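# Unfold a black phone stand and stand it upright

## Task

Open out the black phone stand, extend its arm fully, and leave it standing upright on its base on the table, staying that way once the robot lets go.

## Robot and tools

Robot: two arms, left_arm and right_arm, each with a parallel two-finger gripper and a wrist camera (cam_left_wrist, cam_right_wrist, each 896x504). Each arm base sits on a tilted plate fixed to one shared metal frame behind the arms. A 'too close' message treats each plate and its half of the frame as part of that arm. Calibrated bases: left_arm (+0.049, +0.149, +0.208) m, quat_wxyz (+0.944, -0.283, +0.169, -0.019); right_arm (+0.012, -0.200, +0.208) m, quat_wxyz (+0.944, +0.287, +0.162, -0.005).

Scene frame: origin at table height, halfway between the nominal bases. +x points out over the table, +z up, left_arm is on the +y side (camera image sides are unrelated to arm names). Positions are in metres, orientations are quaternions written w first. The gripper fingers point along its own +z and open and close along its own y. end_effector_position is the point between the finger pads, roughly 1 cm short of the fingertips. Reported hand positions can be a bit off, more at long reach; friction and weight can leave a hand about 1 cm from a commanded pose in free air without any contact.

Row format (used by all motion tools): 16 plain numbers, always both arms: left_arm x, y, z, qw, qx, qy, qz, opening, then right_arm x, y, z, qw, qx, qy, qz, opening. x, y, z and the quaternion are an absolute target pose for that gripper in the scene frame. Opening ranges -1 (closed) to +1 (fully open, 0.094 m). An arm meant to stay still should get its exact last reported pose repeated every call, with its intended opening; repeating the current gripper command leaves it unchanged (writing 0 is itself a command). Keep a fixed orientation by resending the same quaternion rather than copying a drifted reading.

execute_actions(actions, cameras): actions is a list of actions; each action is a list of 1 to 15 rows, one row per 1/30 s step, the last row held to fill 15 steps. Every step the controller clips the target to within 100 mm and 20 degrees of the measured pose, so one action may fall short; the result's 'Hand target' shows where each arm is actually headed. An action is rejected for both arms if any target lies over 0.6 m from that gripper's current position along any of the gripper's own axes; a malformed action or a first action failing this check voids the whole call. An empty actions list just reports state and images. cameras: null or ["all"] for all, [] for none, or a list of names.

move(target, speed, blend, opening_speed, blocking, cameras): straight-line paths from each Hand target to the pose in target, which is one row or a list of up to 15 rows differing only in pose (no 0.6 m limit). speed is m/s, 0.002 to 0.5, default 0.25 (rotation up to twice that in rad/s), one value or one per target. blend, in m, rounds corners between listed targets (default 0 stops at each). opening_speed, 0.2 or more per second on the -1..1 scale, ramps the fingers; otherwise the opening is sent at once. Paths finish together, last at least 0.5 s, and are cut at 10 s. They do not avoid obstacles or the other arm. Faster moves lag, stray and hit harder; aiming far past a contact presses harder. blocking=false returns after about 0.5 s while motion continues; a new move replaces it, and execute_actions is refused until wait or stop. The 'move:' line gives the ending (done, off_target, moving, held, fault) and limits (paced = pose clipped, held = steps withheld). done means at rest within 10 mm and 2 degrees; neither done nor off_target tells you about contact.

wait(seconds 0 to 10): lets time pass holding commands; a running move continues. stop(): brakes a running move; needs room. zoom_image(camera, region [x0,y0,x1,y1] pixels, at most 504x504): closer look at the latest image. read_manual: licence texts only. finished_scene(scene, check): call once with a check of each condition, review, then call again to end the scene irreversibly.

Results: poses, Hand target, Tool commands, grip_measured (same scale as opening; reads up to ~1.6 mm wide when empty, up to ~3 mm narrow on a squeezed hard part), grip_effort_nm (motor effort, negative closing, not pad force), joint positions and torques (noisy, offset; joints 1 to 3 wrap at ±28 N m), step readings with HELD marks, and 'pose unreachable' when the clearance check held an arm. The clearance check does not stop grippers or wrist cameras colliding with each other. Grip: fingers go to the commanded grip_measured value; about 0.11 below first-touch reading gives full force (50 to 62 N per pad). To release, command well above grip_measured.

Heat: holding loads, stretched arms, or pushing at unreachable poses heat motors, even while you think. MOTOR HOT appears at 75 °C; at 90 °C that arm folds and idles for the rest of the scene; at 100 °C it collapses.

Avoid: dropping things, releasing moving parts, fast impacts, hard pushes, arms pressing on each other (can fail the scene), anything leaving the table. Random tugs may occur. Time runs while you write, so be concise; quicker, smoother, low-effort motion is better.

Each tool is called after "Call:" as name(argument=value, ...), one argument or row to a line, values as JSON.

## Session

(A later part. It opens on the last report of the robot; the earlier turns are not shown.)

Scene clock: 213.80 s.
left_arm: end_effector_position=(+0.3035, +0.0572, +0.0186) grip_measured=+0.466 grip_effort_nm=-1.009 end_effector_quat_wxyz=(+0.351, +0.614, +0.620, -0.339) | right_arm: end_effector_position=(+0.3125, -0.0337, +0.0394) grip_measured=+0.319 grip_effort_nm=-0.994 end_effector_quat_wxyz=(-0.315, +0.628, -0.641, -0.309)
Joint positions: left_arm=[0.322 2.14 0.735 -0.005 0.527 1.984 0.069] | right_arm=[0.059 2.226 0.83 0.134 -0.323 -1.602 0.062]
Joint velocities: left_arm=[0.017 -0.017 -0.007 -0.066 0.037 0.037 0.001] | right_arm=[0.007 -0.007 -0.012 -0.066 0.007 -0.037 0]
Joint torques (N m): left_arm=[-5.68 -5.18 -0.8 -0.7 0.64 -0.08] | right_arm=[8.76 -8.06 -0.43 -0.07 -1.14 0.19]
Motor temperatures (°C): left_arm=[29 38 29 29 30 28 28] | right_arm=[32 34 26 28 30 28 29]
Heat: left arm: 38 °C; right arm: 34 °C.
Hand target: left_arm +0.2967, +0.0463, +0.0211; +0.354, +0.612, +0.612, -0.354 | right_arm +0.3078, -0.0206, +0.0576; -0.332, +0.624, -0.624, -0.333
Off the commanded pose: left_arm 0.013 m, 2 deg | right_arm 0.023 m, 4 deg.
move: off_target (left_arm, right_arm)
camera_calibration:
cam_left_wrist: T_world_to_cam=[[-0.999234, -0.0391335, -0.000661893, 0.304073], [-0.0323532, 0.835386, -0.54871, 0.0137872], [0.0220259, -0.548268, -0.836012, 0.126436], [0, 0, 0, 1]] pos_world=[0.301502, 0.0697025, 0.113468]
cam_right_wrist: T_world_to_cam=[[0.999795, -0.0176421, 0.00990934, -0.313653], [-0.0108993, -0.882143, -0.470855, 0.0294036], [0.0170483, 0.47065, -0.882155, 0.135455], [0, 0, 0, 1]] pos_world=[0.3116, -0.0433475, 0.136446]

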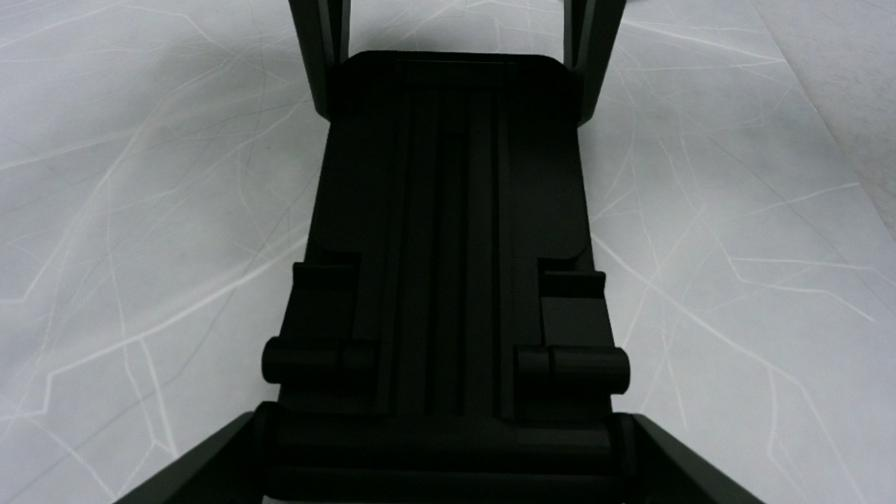

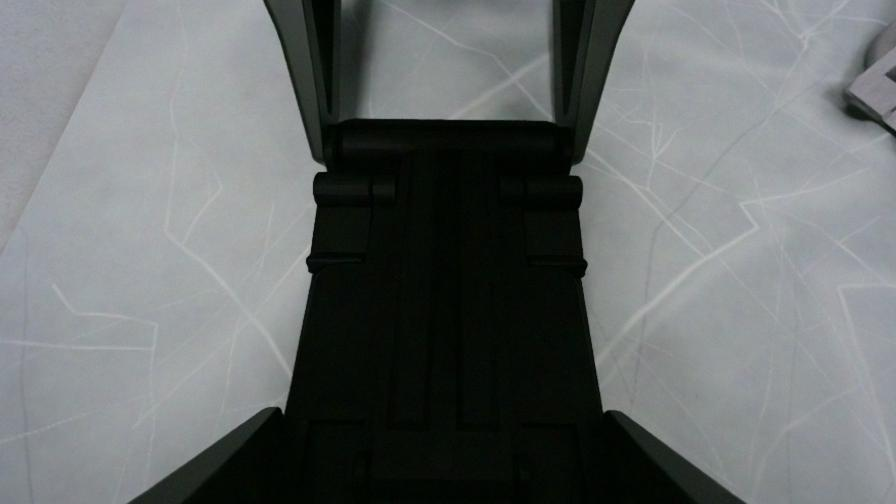

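Call:
move(
  target=[
    [0.297,0.046,0.021,0.3536,0.6124,0.6124,-0.3536,0.38,0.308,-0.019,0.074,0.3321,-0.6243,0.6243,0.3321,0.1],
    [0.297,0.046,0.021,0.3536,0.6124,0.6124,-0.3536,0.38,0.308,-0.012,0.087,0.3321,-0.6243,0.6243,0.3321,0.1],
  ],
  speed=0.04,
)

Scene clock: 226.83 s.
left_arm: end_effector_position=(+0.3022, +0.0548, +0.0226) grip_measured=+0.466 grip_effort_nm=-1.018 end_effector_quat_wxyz=(+0.357, +0.609, +0.617, -0.348) | right_arm: end_effector_position=(+0.3124, -0.0329, +0.0557) grip_measured=+0.319 grip_effort_nm=-0.989 end_effector_quat_wxyz=(-0.295, +0.637, -0.653, -0.286)
Joint positions: left_arm=[0.322 2.14 0.735 -0.019 0.548 1.985 0.069] | right_arm=[0.131 2.154 0.792 0.125 -0.232 -1.527 0.062]
Joint velocities: left_arm=[-0.012 -0.012 0.007 0.037 -0.022 0.022 0] | right_arm=[0.007 0.007 0.002 0.007 -0.037 -0.022 0]
Joint torques (N m): left_arm=[-5.65 -5.19 -1.01 -0.55 0.42 -0.12] | right_arm=[9.33 -8.76 0.09 -0.14 -1.82 0.19]
Motor temperatures (°C): left_arm=[29 37 29 29 30 28 28] | right_arm=[33 35 26 28 30 28 30]
Heat: left arm: 37 °C; right arm: 35 °C.
Hand target: left_arm +0.2968, +0.0462, +0.0213; +0.354, +0.612, +0.612, -0.354 | right_arm +0.3074, -0.0130, +0.0859; -0.330, +0.625, -0.625, -0.332
Off the commanded pose: left_arm 0.010 m, 1 deg | right_arm 0.038 m, 8 deg.
move: off_target (right_arm)
camera_calibration:
cam_left_wrist: T_world_to_cam=[[-0.999186, -0.0398738, 0.00618014, 0.302554], [-0.0363158, 0.821922, -0.568441, 0.0203287], [0.0175863, -0.568203, -0.822701, 0.130611], [0, 0, 0, 1]] pos_world=[0.300749, 0.0695689, 0.11714]
cam_right_wrist: T_world_to_cam=[[0.999662, -0.0233393, 0.011474, -0.314013], [-0.0165908, -0.91205, -0.409744, 0.035164], [0.020028, 0.409415, -0.912128, 0.14813], [0, 0, 0, 1]] pos_world=[0.311523, -0.0359042, 0.153125]

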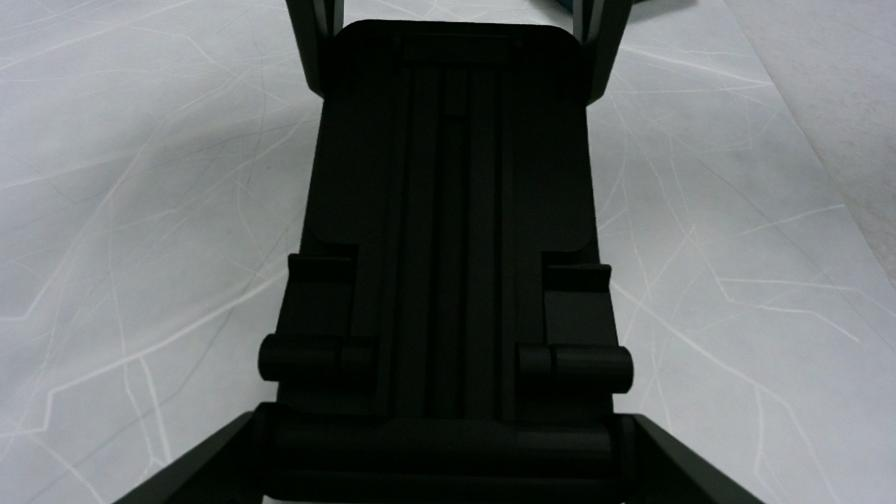

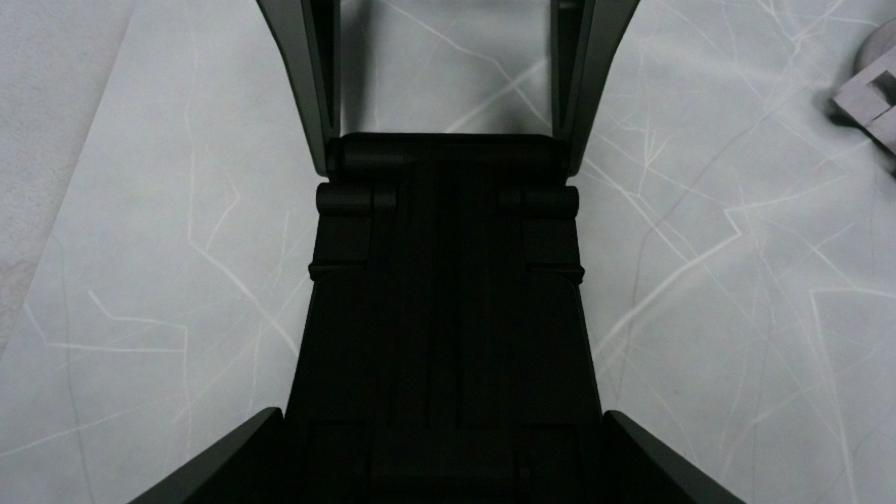

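Call:
move(
  target=[
    [0.297,0.047,0.015,0.3536,0.6124,0.6124,-0.3536,0.38,0.308,-0.004,0.096,0.3321,-0.6243,0.6243,0.3321,0.1],
    [0.297,0.047,0.012,0.3536,0.6124,0.6124,-0.3536,0.38,0.308,0.006,0.108,0.3321,-0.6243,0.6243,0.3321,0.1],
  ],
  speed=0.04,
)

Call:
zoom_image(
  camera="cam_left_wrist",
  region=[220, 0, 700, 504],
)

Scene clock: 231.60 s.
left_arm: end_effector_position=(+0.3030, +0.0539, +0.0195) grip_measured=+0.466 grip_effort_nm=-1.013 end_effector_quat_wxyz=(+0.357, +0.611, +0.615, -0.348) | right_arm: end_effector_position=(+0.3135, -0.0249, +0.0710) grip_measured=+0.319 grip_effort_nm=-0.984 end_effector_quat_wxyz=(-0.279, +0.641, -0.661, -0.271)
Joint positions: left_arm=[0.322 2.155 0.746 -0.017 0.546 1.992 0.069] | right_arm=[0.211 2.114 0.785 0.104 -0.158 -1.445 0.062]
Joint velocities: left_arm=[-0.022 0.002 -0.022 -0.051 -0.007 -0.007 -0.001] | right_arm=[-0.007 0.022 0.007 0.022 -0.051 0.022 0]
Joint torques (N m): left_arm=[-4.1 -3.71 0.32 -0.56 0.46 0.04] | right_arm=[10.25 -8.29 0.94 0.11 -2.24 0.27]
Motor temperatures (°C): left_arm=[29 37 29 29 30 28 28] | right_arm=[33 35 26 28 31 28 30]
Heat: left arm: 37 °C; right arm: 35 °C.
Hand target: left_arm +0.2966, +0.0473, +0.0125; +0.353, +0.612, +0.612, -0.354 | right_arm +0.3070, +0.0031, +0.1073; -0.328, +0.626, -0.624, -0.332
Off the commanded pose: left_arm 0.012 m, 1 deg | right_arm 0.048 m, 10 deg.
move: off_target (left_arm, right_arm)
camera_calibration:
cam_left_wrist: T_world_to_cam=[[-0.999396, -0.034723, 0.00148973, 0.303226], [-0.0294257, 0.822564, -0.567911, 0.0172158], [0.0184942, -0.567612, -0.823088, 0.127242], [0, 0, 0, 1]] pos_world=[0.301196, 0.0685919, 0.114057]
cam_right_wrist: T_world_to_cam=[[0.999579, -0.0276127, 0.00887239, -0.314945], [-0.02245, -0.930316, -0.366072, 0.0470903], [0.0183624, 0.365719, -0.930544, 0.159557], [0, 0, 0, 1]] pos_world=[0.31294, -0.0232409, 0.168508]

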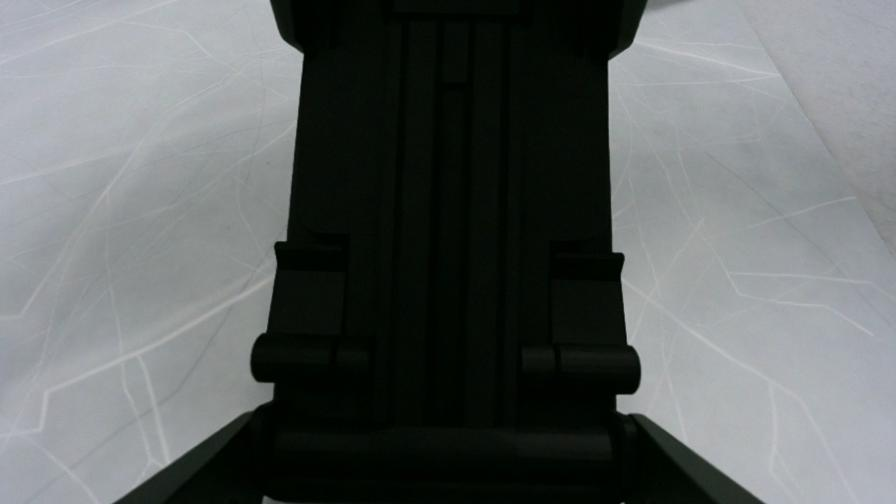

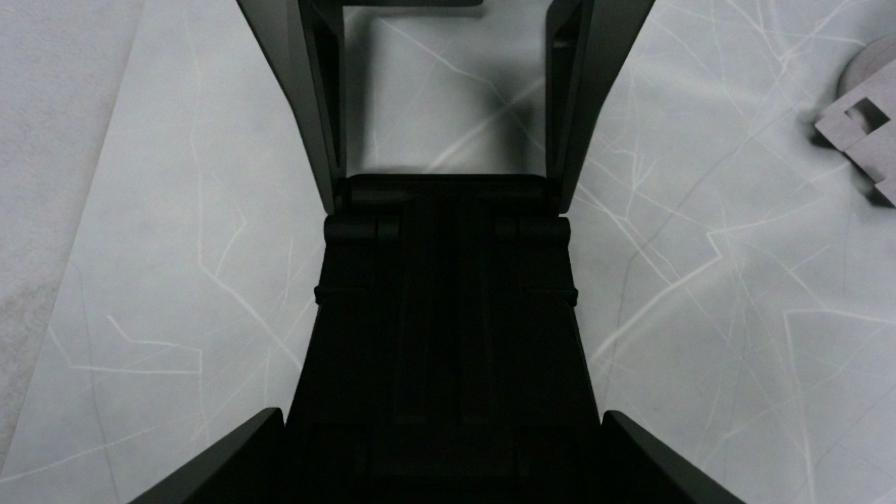

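Scaled by 1.000.

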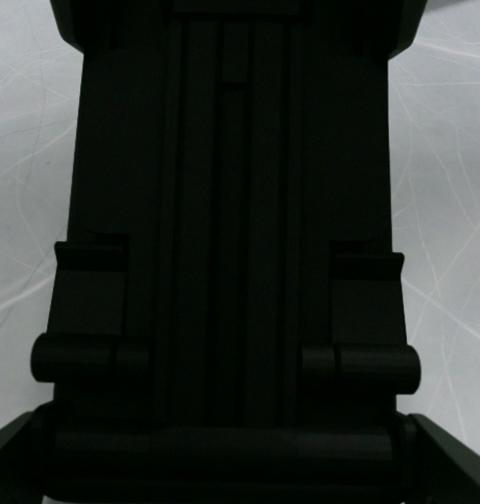

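Call:
move(
  target=[
    [0.297,0.047,0.013,0.3536,0.6124,0.6124,-0.3536,0.38,0.308,0.016,0.114,0.3321,-0.6243,0.6243,0.3321,0.1],
    [0.297,0.047,0.013,0.3536,0.6124,0.6124,-0.3536,0.38,0.308,0.024,0.119,0.3321,-0.6243,0.6243,0.3321,0.1],
  ],
  speed=0.04,
)

Call:
zoom_image(
  camera="cam_right_wrist",
  region=[220, 0, 700, 504],
)

Scene clock: 239.90 s.
left_arm: end_effector_position=(+0.3024, +0.0556, +0.0193) grip_measured=+0.466 grip_effort_nm=-1.013 end_effector_quat_wxyz=(+0.359, +0.609, +0.615, -0.348) | right_arm: end_effector_position=(+0.3130, -0.0143, +0.0824) grip_measured=+0.319 grip_effort_nm=-0.979 end_effector_quat_wxyz=(-0.273, +0.643, -0.665, -0.264)
Joint positions: left_arm=[0.332 2.155 0.746 -0.022 0.554 2 0.069] | right_arm=[0.274 2.101 0.785 0.1 -0.116 -1.384 0.062]
Joint velocities: left_arm=[-0.007 0.002 -0.032 -0.007 -0.007 0.007 -0.001] | right_arm=[0.007 -0.002 -0.012 -0.037 0.037 -0.037 0.001]
Joint torques (N m): left_arm=[-5.19 -4.11 0.06 -0.57 0.37 -0.08] | right_arm=[10.54 -6.8 1.89 0.41 -2.39 0.32]
Motor temperatures (°C): left_arm=[29 37 29 29 30 28 28] | right_arm=[34 36 26 28 33 28 30]
Heat: left arm: 37 °C; right arm: 36 °C.
Hand target: left_arm +0.2967, +0.0473, +0.0135; +0.354, +0.612, +0.612, -0.354 | right_arm +0.3068, +0.0193, +0.1193; -0.327, +0.627, -0.624, -0.332
Off the commanded pose: left_arm 0.012 m, 1 deg | right_arm 0.053 m, 12 deg.
move: off_target (left_arm, right_arm)
camera_calibration:
cam_left_wrist: T_world_to_cam=[[-0.999245, -0.0388049, 0.00201765, 0.302815], [-0.0329834, 0.819597, -0.57199, 0.0170214], [0.0205424, -0.571625, -0.820258, 0.127599], [0, 0, 0, 1]] pos_world=[0.300526, 0.0707386, 0.113789]
cam_right_wrist: T_world_to_cam=[[0.999481, -0.0304491, 0.0104687, -0.314454], [-0.024918, -0.937375, -0.34743, 0.0602483], [0.020392, 0.346989, -0.937647, 0.16598], [0, 0, 0, 1]] pos_world=[0.312408, -0.010693, 0.179855]

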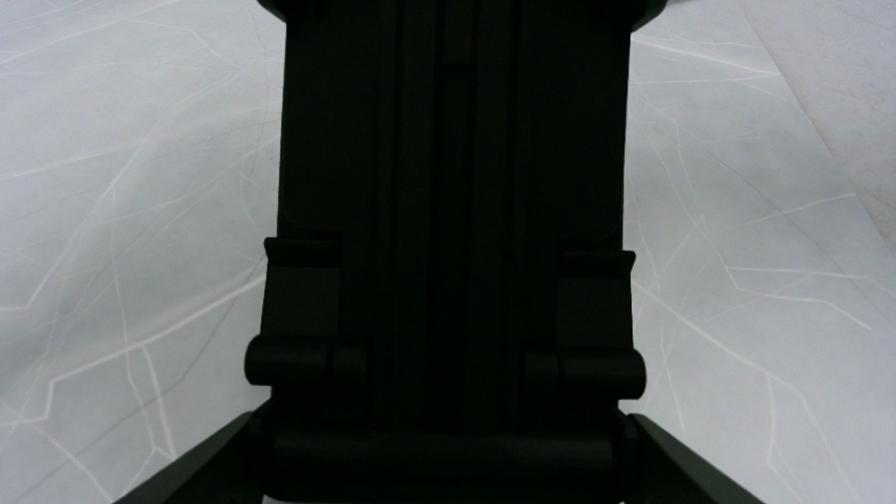

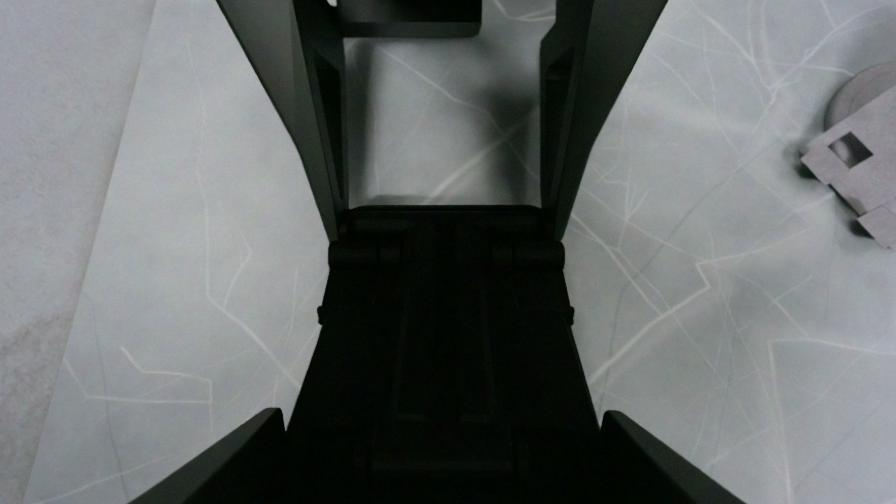

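Scaled by 1.000.

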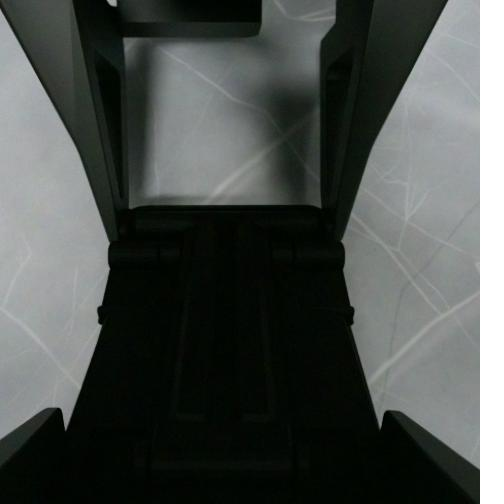

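Call:
move(
  target=[
    [0.297,0.047,0.013,0.3536,0.6124,0.6124,-0.3536,0.38,0.308,0.035,0.124,0.3321,-0.6243,0.6243,0.3321,0.1],
    [0.297,0.047,0.013,0.3536,0.6124,0.6124,-0.3536,0.38,0.308,0.045,0.126,0.3321,-0.6243,0.6243,0.3321,0.1],
  ],
  speed=0.04,
)

Call:
zoom_image(
  camera="cam_right_wrist",
  region=[220, 0, 700, 504],
)

Scene clock: 246.73 s.
left_arm: end_effector_position=(+0.3027, +0.0574, +0.0187) grip_measured=+0.466 grip_effort_nm=-1.013 end_effector_quat_wxyz=(+0.359, +0.608, +0.617, -0.348) | right_arm: end_effector_position=(+0.3136, +0.0048, +0.0995) grip_measured=+0.319 grip_effort_nm=-0.984 end_effector_quat_wxyz=(-0.279, +0.642, -0.663, -0.267)
Joint positions: left_arm=[0.338 2.154 0.749 -0.029 0.554 2.004 0.069] | right_arm=[0.35 2.099 0.799 0.097 -0.101 -1.314 0.062]
Joint velocities: left_arm=[0.022 -0.017 -0.002 -0.037 -0.066 0.037 -0.001] | right_arm=[-0.002 -0.007 0.007 -0.022 -0.007 -0.022 0]
Joint torques (N m): left_arm=[-5.71 -4.07 -0.2 -0.48 0.38 -0.11] | right_arm=[10.14 -4.36 3.1 0.74 -2.27 0.27]
Motor temperatures (°C): left_arm=[29 37 29 29 30 28 28] | right_arm=[35 36 27 28 34 28 30]
Heat: left arm: 37 °C; right arm: 36 °C.
Hand target: left_arm +0.2968, +0.0475, +0.0136; +0.354, +0.612, +0.612, -0.354 | right_arm +0.3067, +0.0396, +0.1280; -0.326, +0.628, -0.624, -0.332
Off the commanded pose: left_arm 0.013 m, 1 deg | right_arm 0.048 m, 11 deg.
move: off_target (left_arm, right_arm)
camera_calibration:
cam_left_wrist: T_world_to_cam=[[-0.999143, -0.0412044, 0.00398245, 0.303206], [-0.0360872, 0.819824, -0.571477, 0.0161013], [0.0202825, -0.571131, -0.820608, 0.128212], [0, 0, 0, 1]] pos_world=[0.300926, 0.072519, 0.113206]
cam_right_wrist: T_world_to_cam=[[0.999399, -0.0317846, 0.0138106, -0.314908], [-0.0247039, -0.932888, -0.359318, 0.0851376], [0.0243045, 0.358761, -0.933113, 0.173617], [0, 0, 0, 1]] pos_world=[0.312602, 0.00712752, 0.196945]

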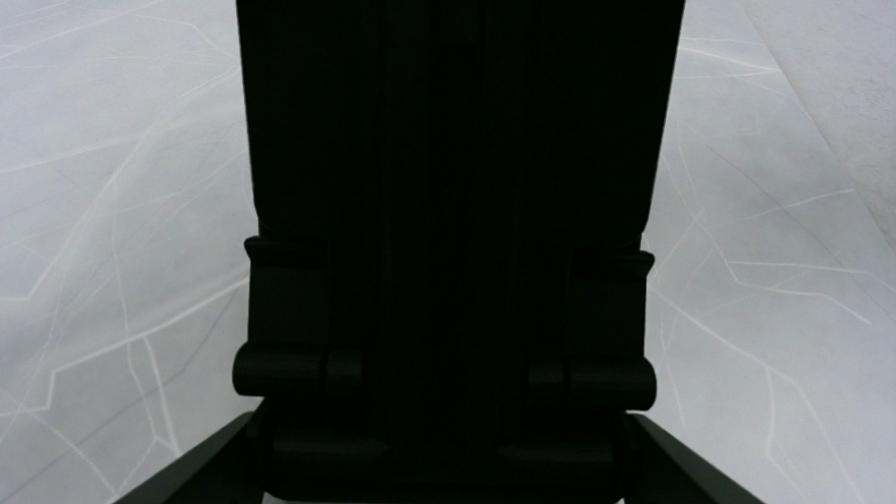

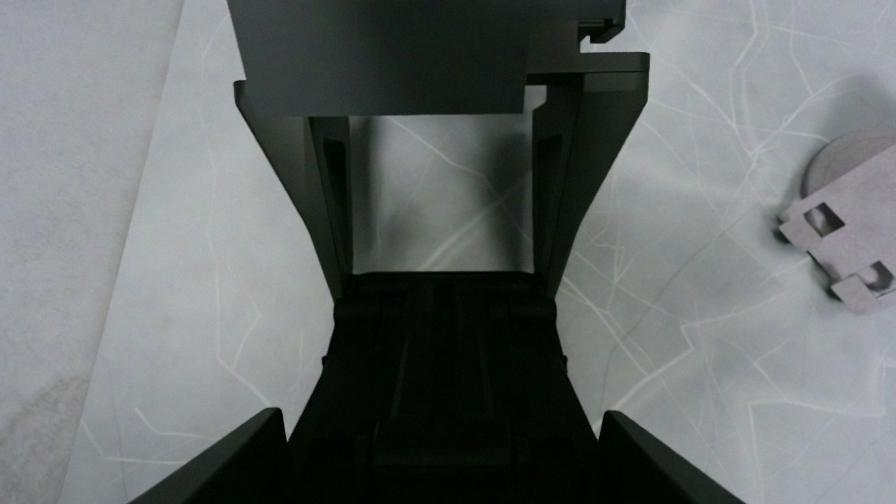

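Scaled by 1.000.

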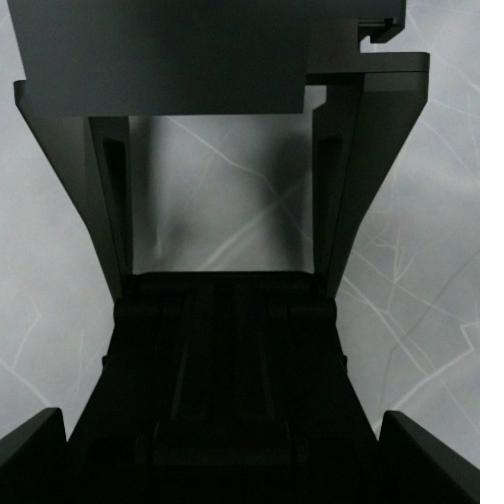

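Call:
move(
  target=[
    [0.297,0.047,0.011,0.3536,0.6124,0.6124,-0.3536,0.38,0.308,0.022,0.135,0.276,-0.651,0.651,0.276,0.1],
    [0.297,0.047,0.009,0.3536,0.6124,0.6124,-0.3536,0.38,0.308,0.012,0.152,0.276,-0.651,0.651,0.276,0.1],
  ],
  speed=0.04,
)

Call:
zoom_image(
  camera="cam_right_wrist",
  region=[220, 0, 700, 504],
)

Scene clock: 256.70 s.
left_arm: end_effector_position=(+0.2951, +0.0439, +0.0309) grip_measured=+0.466 grip_effort_nm=-1.013 end_effector_quat_wxyz=(+0.376, +0.589, +0.604, -0.384) | right_arm: end_effector_position=(+0.3068, -0.0036, +0.1196) grip_measured=+0.319 grip_effort_nm=-0.989 end_effector_quat_wxyz=(-0.236, +0.653, -0.678, -0.243)
Joint positions: left_arm=[0.328 2.177 0.749 -0.061 0.626 2.005 0.069] | right_arm=[0.431 2.014 0.809 -0.045 0.018 -1.225 0.062]
Joint velocities: left_arm=[0.017 -0.007 0.007 -0.007 0.037 -0.007 0] | right_arm=[-0.002 -0.002 0.002 0.037 -0.007 0.007 -0.001]
Joint torques (N m): left_arm=[-4.05 -4.74 0.64 -0.27 -0.35 -0.05] | right_arm=[9.17 -10.18 2.61 0.22 -1.48 -0.06]
Motor temperatures (°C): left_arm=[29 37 29 29 30 28 29] | right_arm=[35 36 27 28 35 28 31]
Heat: left arm: 37 °C; right arm: 36 °C.
Hand target: left_arm +0.2972, +0.0482, +0.0108; +0.354, +0.612, +0.612, -0.355 | right_arm +0.3070, +0.0116, +0.1511; -0.275, +0.652, -0.651, -0.276
Off the commanded pose: left_arm 0.022 m, 5 deg | right_arm 0.036 m, 7 deg.
move: off_target (left_arm, right_arm)
camera_calibration:
cam_left_wrist: T_world_to_cam=[[-0.998858, -0.0348773, 0.0326385, 0.293809], [-0.0476916, 0.766573, -0.640384, 0.0417461], [-0.00268497, -0.641209, -0.767361, 0.138826], [0, 0, 0, 1]] pos_world=[0.295837, 0.0672625, 0.123674]
cam_right_wrist: T_world_to_cam=[[0.99958, -0.0263893, -0.011986, -0.305594], [-0.0286098, -0.964577, -0.262247, 0.073862], [-0.00464091, 0.26248, -0.964926, 0.207888], [0, 0, 0, 1]] pos_world=[0.308544, 0.00861483, 0.216303]

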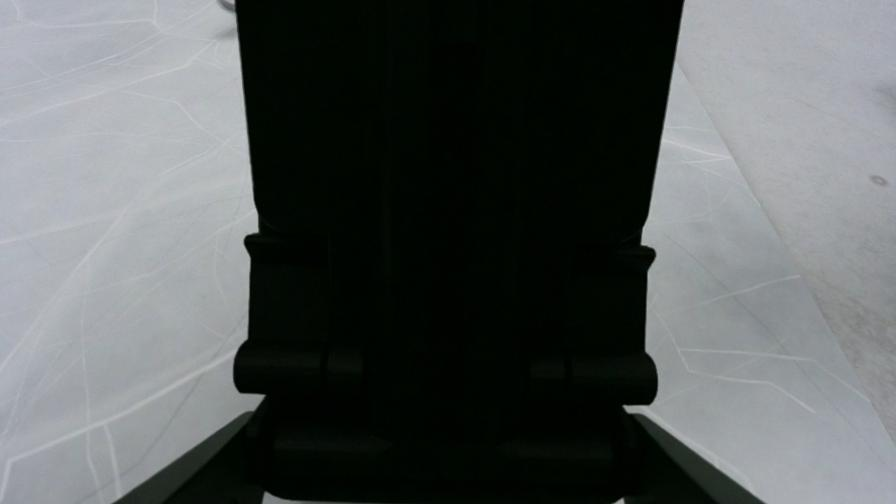

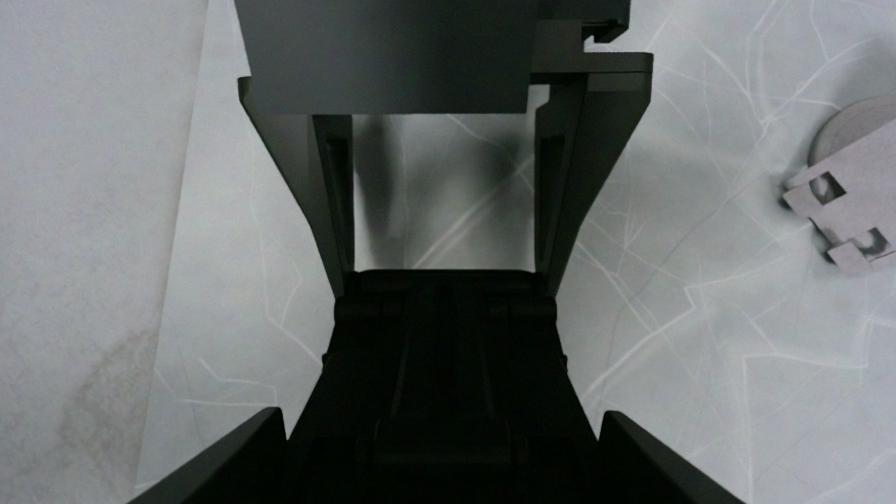

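Scaled by 1.000.

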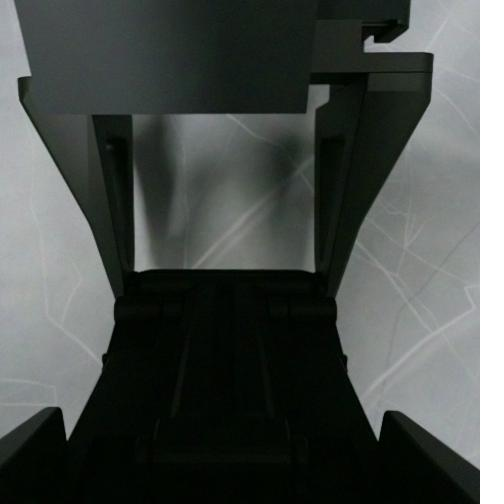

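Call:
move(
  target=[0.297,0.047,0.012,0.3536,0.6124,0.6124,-0.3536,0.38,0.308,0.03,0.108,0.276,-0.651,0.651,0.276,0.1],
  speed=0.04,
)

Scene clock: 260.87 s.
left_arm: end_effector_position=(+0.2980, +0.0503, +0.0182) grip_measured=+0.466 grip_effort_nm=-1.018 end_effector_quat_wxyz=(+0.359, +0.608, +0.612, -0.358) | right_arm: end_effector_position=(+0.3088, +0.0042, +0.1033) grip_measured=+0.319 grip_effort_nm=-0.994 end_effector_quat_wxyz=(-0.239, +0.655, -0.677, -0.237)
Joint positions: left_arm=[0.328 2.177 0.749 -0.021 0.561 2.003 0.069] | right_arm=[0.418 2.086 0.82 0.025 0.02 -1.247 0.062]
Joint velocities: left_arm=[0.007 -0.012 -0.012 -0.022 -0.022 0.007 0] | right_arm=[-0.007 0.002 0.002 0.022 -0.022 -0.051 0]
Joint torques (N m): left_arm=[-4.7 -5.33 0.03 -0.61 0.31 -0.1] | right_arm=[6.26 -3.03 3.54 0.99 -1.67 -0.26]
Motor temperatures (°C): left_arm=[29 37 29 29 30 28 29] | right_arm=[35 37 27 28 35 28 31]
Heat: left arm: 37 °C; right arm: 37 °C.
Hand target: left_arm +0.2972, +0.0474, +0.0123; +0.353, +0.612, +0.612, -0.354 | right_arm +0.3080, +0.0274, +0.1097; -0.274, +0.652, -0.651, -0.275
Off the commanded pose: left_arm 0.007 m, 1 deg | right_arm 0.026 m, 7 deg.
move: off_target (right_arm)
camera_calibration:
cam_left_wrist: T_world_to_cam=[[-0.999496, -0.0293708, 0.0120641, 0.297617], [-0.0308896, 0.811483, -0.583559, 0.020532], [0.00734977, -0.583637, -0.811981, 0.128198], [0, 0, 0, 1]] pos_world=[0.297159, 0.0669011, 0.112486]
cam_right_wrist: T_world_to_cam=[[0.999658, -0.0260472, 0.00221705, -0.309131], [-0.0245784, -0.965389, -0.259653, 0.0756947], [0.00890355, 0.25951, -0.965699, 0.186086], [0, 0, 0, 1]] pos_world=[0.309229, 0.0167317, 0.200043]

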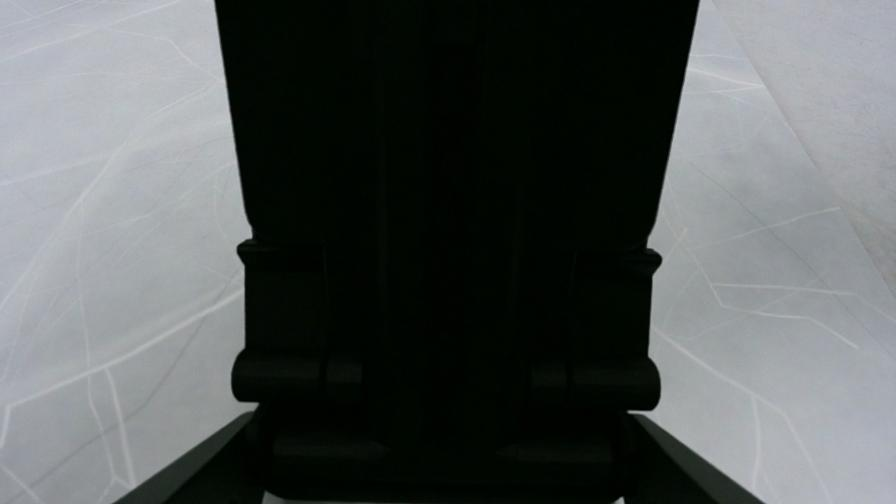

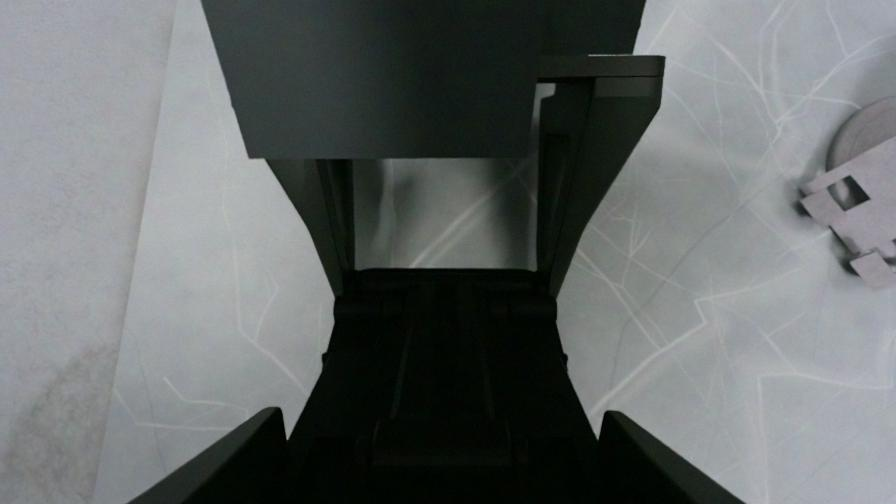

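Call:
move(
  target=[0.298,0.050,0.016,0.3536,0.6124,0.6124,-0.3536,0.72,0.308,0.026,0.110,0.276,-0.651,0.651,0.276,0.1],
  speed=0.04,
  opening_speed=0.3,
)

Call:
move(
  target=[
    [0.298,0.105,0.050,0.3536,0.6124,0.6124,-0.3536,0.2,0.308,0.026,0.110,0.276,-0.651,0.651,0.276,0.1],
    [0.298,0.105,0.068,0.4777,0.5213,0.5213,-0.4777,0.2,0.308,0.026,0.110,0.276,-0.651,0.651,0.276,0.1],
  ],
  speed=0.1,
  opening_speed=0.5,
)

Call:
zoom_image(
  camera="cam_left_wrist",
  region=[220, 0, 700, 504],
)

Scene clock: 269.83 s.
left_arm: end_effector_position=(+0.2969, +0.0520, +0.0153) grip_measured=+0.719 grip_effort_nm=0.081 end_effector_quat_wxyz=(+0.351, +0.612, +0.613, -0.354) | right_arm: end_effector_position=(+0.3093, +0.0160, +0.1105) grip_measured=+0.319 grip_effort_nm=-0.989 end_effector_quat_wxyz=(-0.266, +0.651, -0.661, -0.261)
Joint positions: left_arm=[0.328 2.177 0.749 -0.019 0.542 2.003 0.081] | right_arm=[0.417 2.096 0.82 0.056 -0.055 -1.264 0.062]
Joint velocities: left_arm=[-0.002 -0.007 -0.002 0.037 -0.037 0.051 0] | right_arm=[-0.017 0.007 0.002 0.022 -0.022 -0.007 0.001]
Joint torques (N m): left_arm=[-4.48 -6.76 -0.39 -0.8 0.55 -0.06] | right_arm=[6.02 -4.4 3.28 0.65 -0.91 -0.19]
Motor temperatures (°C): left_arm=[29 37 29 29 30 28 29] | right_arm=[34 35 27 29 34 28 31]
Heat: left arm: 37 °C; right arm: 35 °C.
Hand target: left_arm +0.2980, +0.0500, +0.0161; +0.354, +0.612, +0.612, -0.354 | right_arm +0.3082, +0.0254, +0.1103; -0.275, +0.651, -0.651, -0.276
Off the commanded pose: left_arm 0.002 m, 0 deg | right_arm 0.010 m, 2 deg.
move: done
camera_calibration:
cam_left_wrist: T_world_to_cam=[[-0.99963, -0.0232804, 0.0140606, 0.296315], [-0.0271454, 0.822225, -0.568515, 0.015579], [0.00167428, -0.568687, -0.822552, 0.12789], [0, 0, 0, 1]] pos_world=[0.296415, 0.0668183, 0.109887]
cam_right_wrist: T_world_to_cam=[[0.999867, -0.0127048, 0.010259, -0.310499], [-0.00855659, -0.942707, -0.333512, 0.0917378], [0.0139084, 0.333379, -0.94269, 0.184637], [0, 0, 0, 1]] pos_world=[0.308674, 0.0209829, 0.207836]

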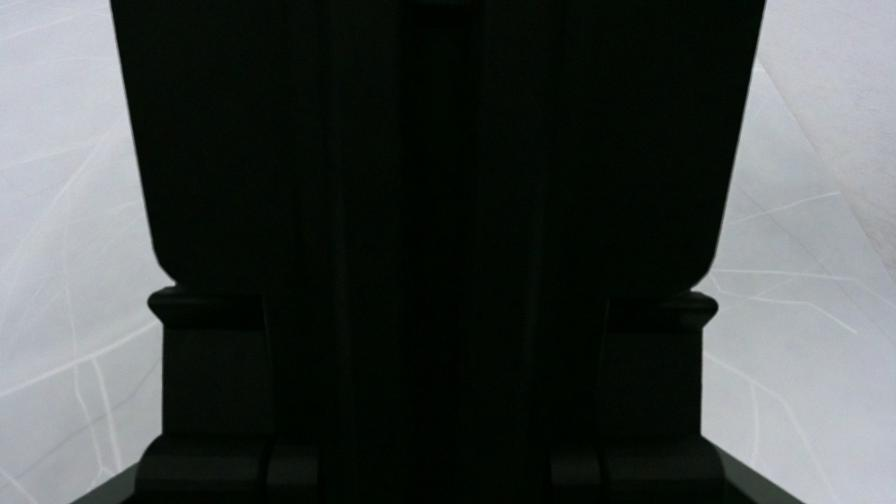

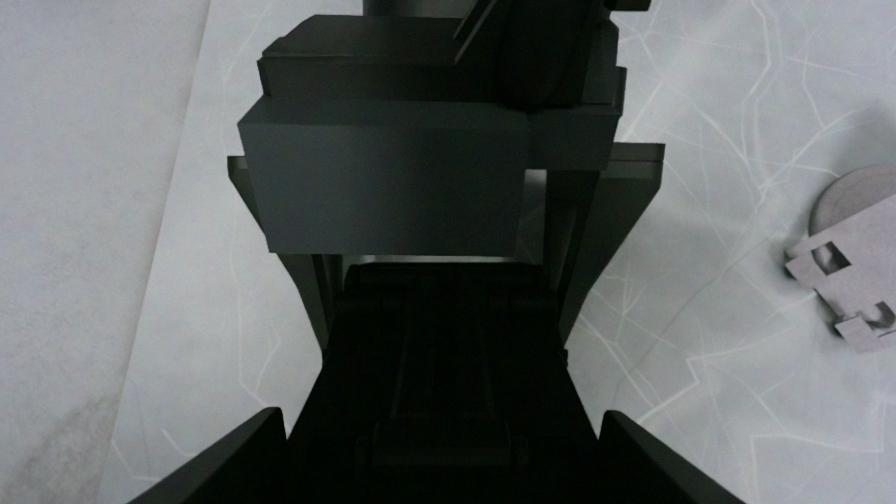

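Scene clock: 273.17 s.
left_arm: end_effector_position=(+0.2948, +0.1075, +0.0569) grip_measured=+0.457 grip_effort_nm=-1.013 end_effector_quat_wxyz=(+0.370, +0.537, +0.637, -0.412) | right_arm: end_effector_position=(+0.3121, +0.0306, +0.1258) grip_measured=+0.319 grip_effort_nm=-0.989 end_effector_quat_wxyz=(-0.297, +0.632, -0.649, -0.303)
Joint positions: left_arm=[0.51 2.006 0.801 -0.42 0.675 2.105 0.068] | right_arm=[0.417 2.099 0.831 0.073 -0.165 -1.246 0.062]
Joint velocities: left_arm=[-0.007 -0.002 -0.002 -0.007 0.037 -0.081 0] | right_arm=[-0.002 0.002 0.002 -0.037 -0.022 -0.037 0.001]
Joint torques (N m): left_arm=[-0.92 -5.74 1.42 -1.8 1.48 -0.02] | right_arm=[5.91 -5.01 2.26 0.47 0.18 -0.39]
Motor temperatures (°C): left_arm=[29 38 29 29 30 28 29] | right_arm=[34 35 27 29 34 28 31]
Heat: left arm: 38 °C; right arm: 35 °C.
Hand target: left_arm +0.2974, +0.1052, +0.0674; +0.396, +0.495, +0.638, -0.437 | right_arm +0.3081, +0.0254, +0.1109; -0.276, +0.651, -0.650, -0.277
Off the commanded pose: left_arm 0.012 m, 20 deg | right_arm 0.017 m, 4 deg.
joint sent to its limit (left arm) — joint 6 (wrist roll), upper limit. The joint targets are off in orientation, not in position.
move: off_target (left_arm, right_arm); limits=paced
camera_calibration:
cam_left_wrist: T_world_to_cam=[[-0.984309, -0.107038, 0.14028, 0.292208], [-0.173472, 0.732531, -0.65826, 0.0513605], [-0.0323005, -0.672265, -0.739605, 0.21013], [0, 0, 0, 1]] pos_world=[0.303319, 0.134917, 0.148231]
cam_right_wrist: T_world_to_cam=[[0.99983, -0.0169971, -0.0071349, -0.310884], [-0.0184067, -0.899543, -0.436445, 0.125324], [0.00100015, 0.436502, -0.899703, 0.189605], [0, 0, 0, 1]] pos_world=[0.312948, 0.0246866, 0.223067]

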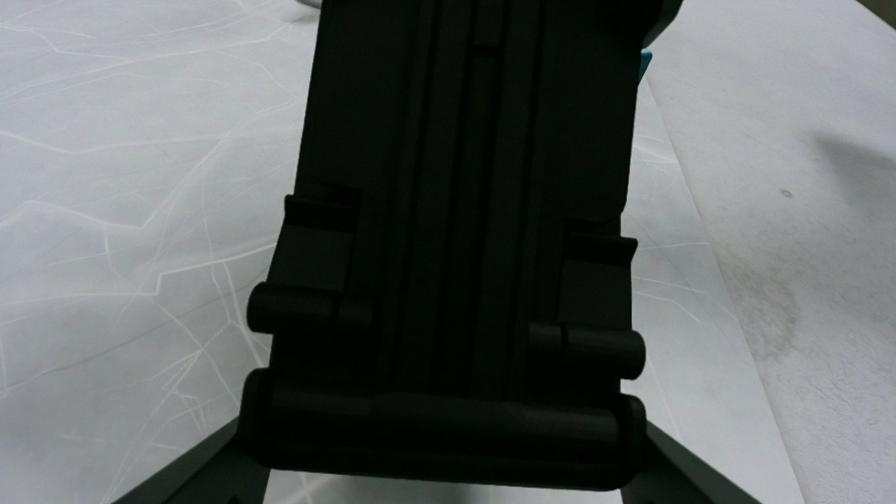

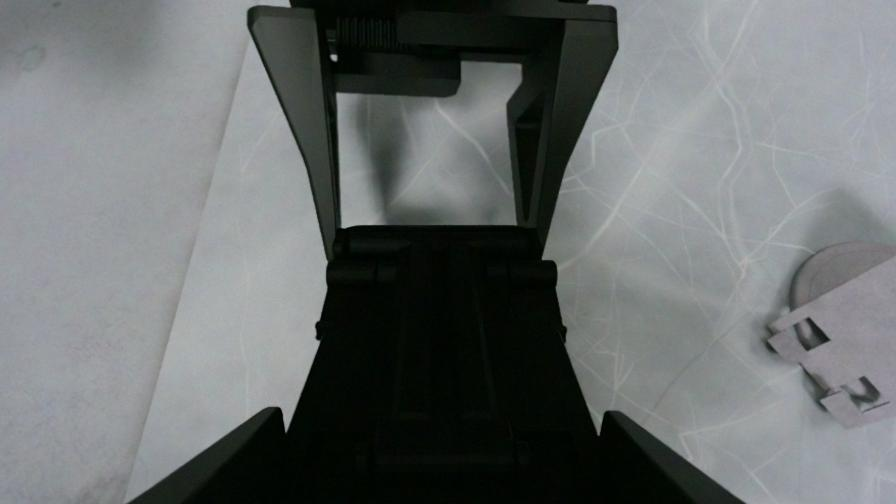

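Scaled by 1.000.

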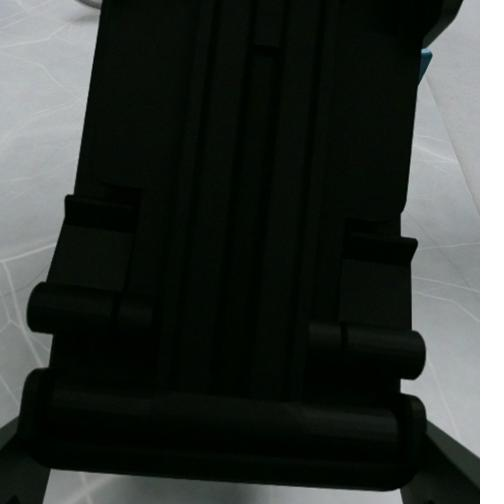

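Call:
move(
  target=[
    [0.298,0.08,0.04,0.3536,0.6124,0.6124,-0.3536,0.3,0.308,0.026,0.110,0.276,-0.651,0.651,0.276,0.1],
    [0.298,0.048,0.016,0.3536,0.6124,0.6124,-0.3536,0.3,0.308,0.022,0.107,0.276,-0.651,0.651,0.276,0.1],
    [0.298,0.044,0.012,0.3536,0.6124,0.6124,-0.3536,0.3,0.308,0.022,0.107,0.276,-0.651,0.651,0.276,0.1],
  ],
  speed=0.04,
)

Call:
zoom_image(
  camera="cam_left_wrist",
  region=[220, 0, 700, 504],
)

Scene clock: 281.20 s.
left_arm: end_effector_position=(+0.3051, +0.0602, +0.0131) grip_measured=+0.457 grip_effort_nm=-1.013 end_effector_quat_wxyz=(+0.353, +0.606, +0.626, -0.340) | right_arm: end_effector_position=(+0.3159, +0.0049, +0.1002) grip_measured=+0.319 grip_effort_nm=-0.989 end_effector_quat_wxyz=(-0.255, +0.657, -0.668, -0.237)
Joint positions: left_arm=[0.343 2.159 0.749 -0.002 0.539 1.985 0.068] | right_arm=[0.397 2.099 0.826 0.055 -0.005 -1.29 0.062]
Joint velocities: left_arm=[-0.007 -0.002 0.012 -0.051 0.037 -0.051 0] | right_arm=[-0.012 0.007 0.007 -0.007 -0.007 0.022 -0.001]
Joint torques (N m): left_arm=[-7.15 -3.96 -0.02 -0.6 0.53 -0.04] | right_arm=[6.32 -4.94 2.09 0.73 -1.44 -0.01]
Motor temperatures (°C): left_arm=[29 38 29 29 31 28 29] | right_arm=[33 35 27 28 33 28 31]
Heat: left arm: 38 °C; right arm: 35 °C.
Hand target: left_arm +0.2986, +0.0447, +0.0130; +0.354, +0.612, +0.613, -0.353 | right_arm +0.3078, +0.0210, +0.1075; -0.275, +0.651, -0.652, -0.275
Off the commanded pose: left_arm 0.018 m, 2 deg | right_arm 0.020 m, 6 deg.
move: off_target (left_arm, right_arm)
camera_calibration:
cam_left_wrist: T_world_to_cam=[[-0.998325, -0.0574218, 0.00704993, 0.306462], [-0.0517496, 0.831869, -0.552553, 0.0145243], [0.025864, -0.551993, -0.833448, 0.122473], [0, 0, 0, 1]] pos_world=[0.303532, 0.0731193, 0.107939]
cam_right_wrist: T_world_to_cam=[[0.999367, -0.0201504, 0.0293174, -0.318835], [-0.011054, -0.959211, -0.282476, 0.0736965], [0.0338135, 0.281973, -0.958826, 0.174136], [0, 0, 0, 1]] pos_world=[0.31356, 0.0151643, 0.197131]

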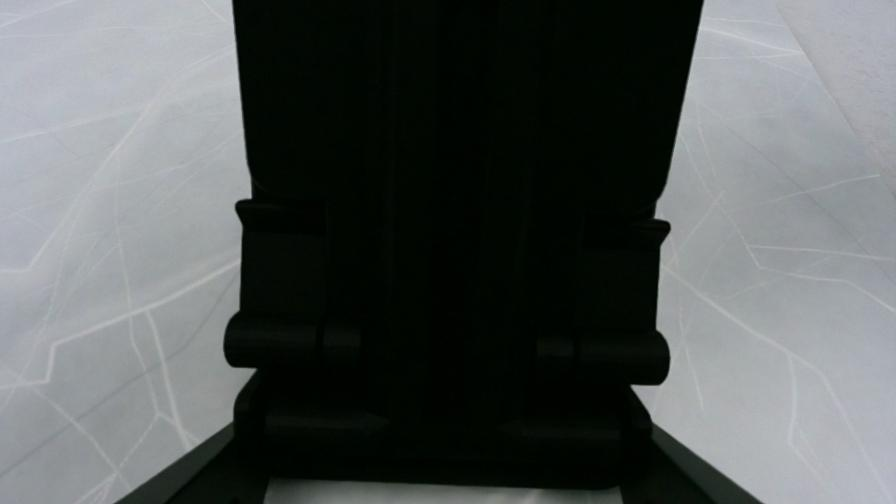

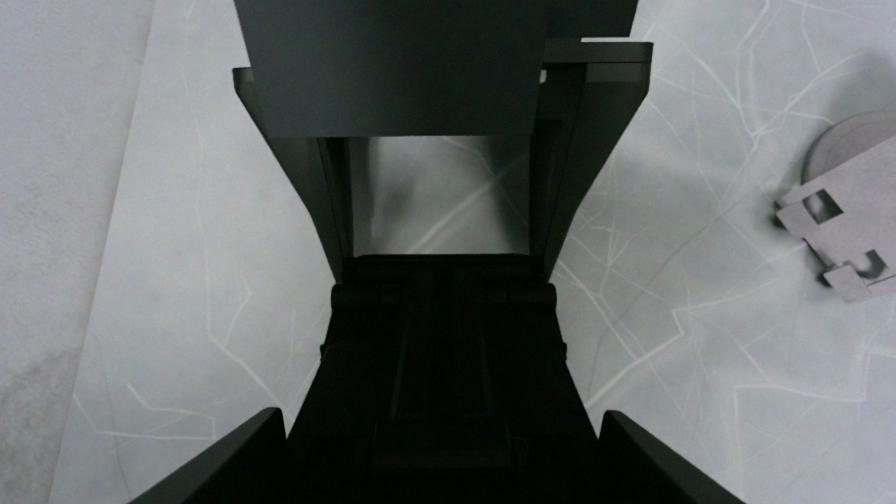

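Scaled by 1.000.

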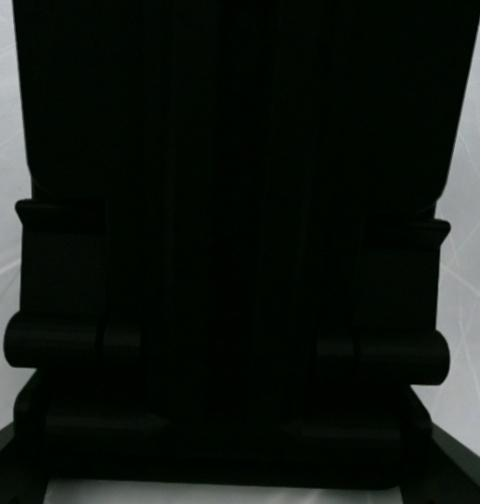

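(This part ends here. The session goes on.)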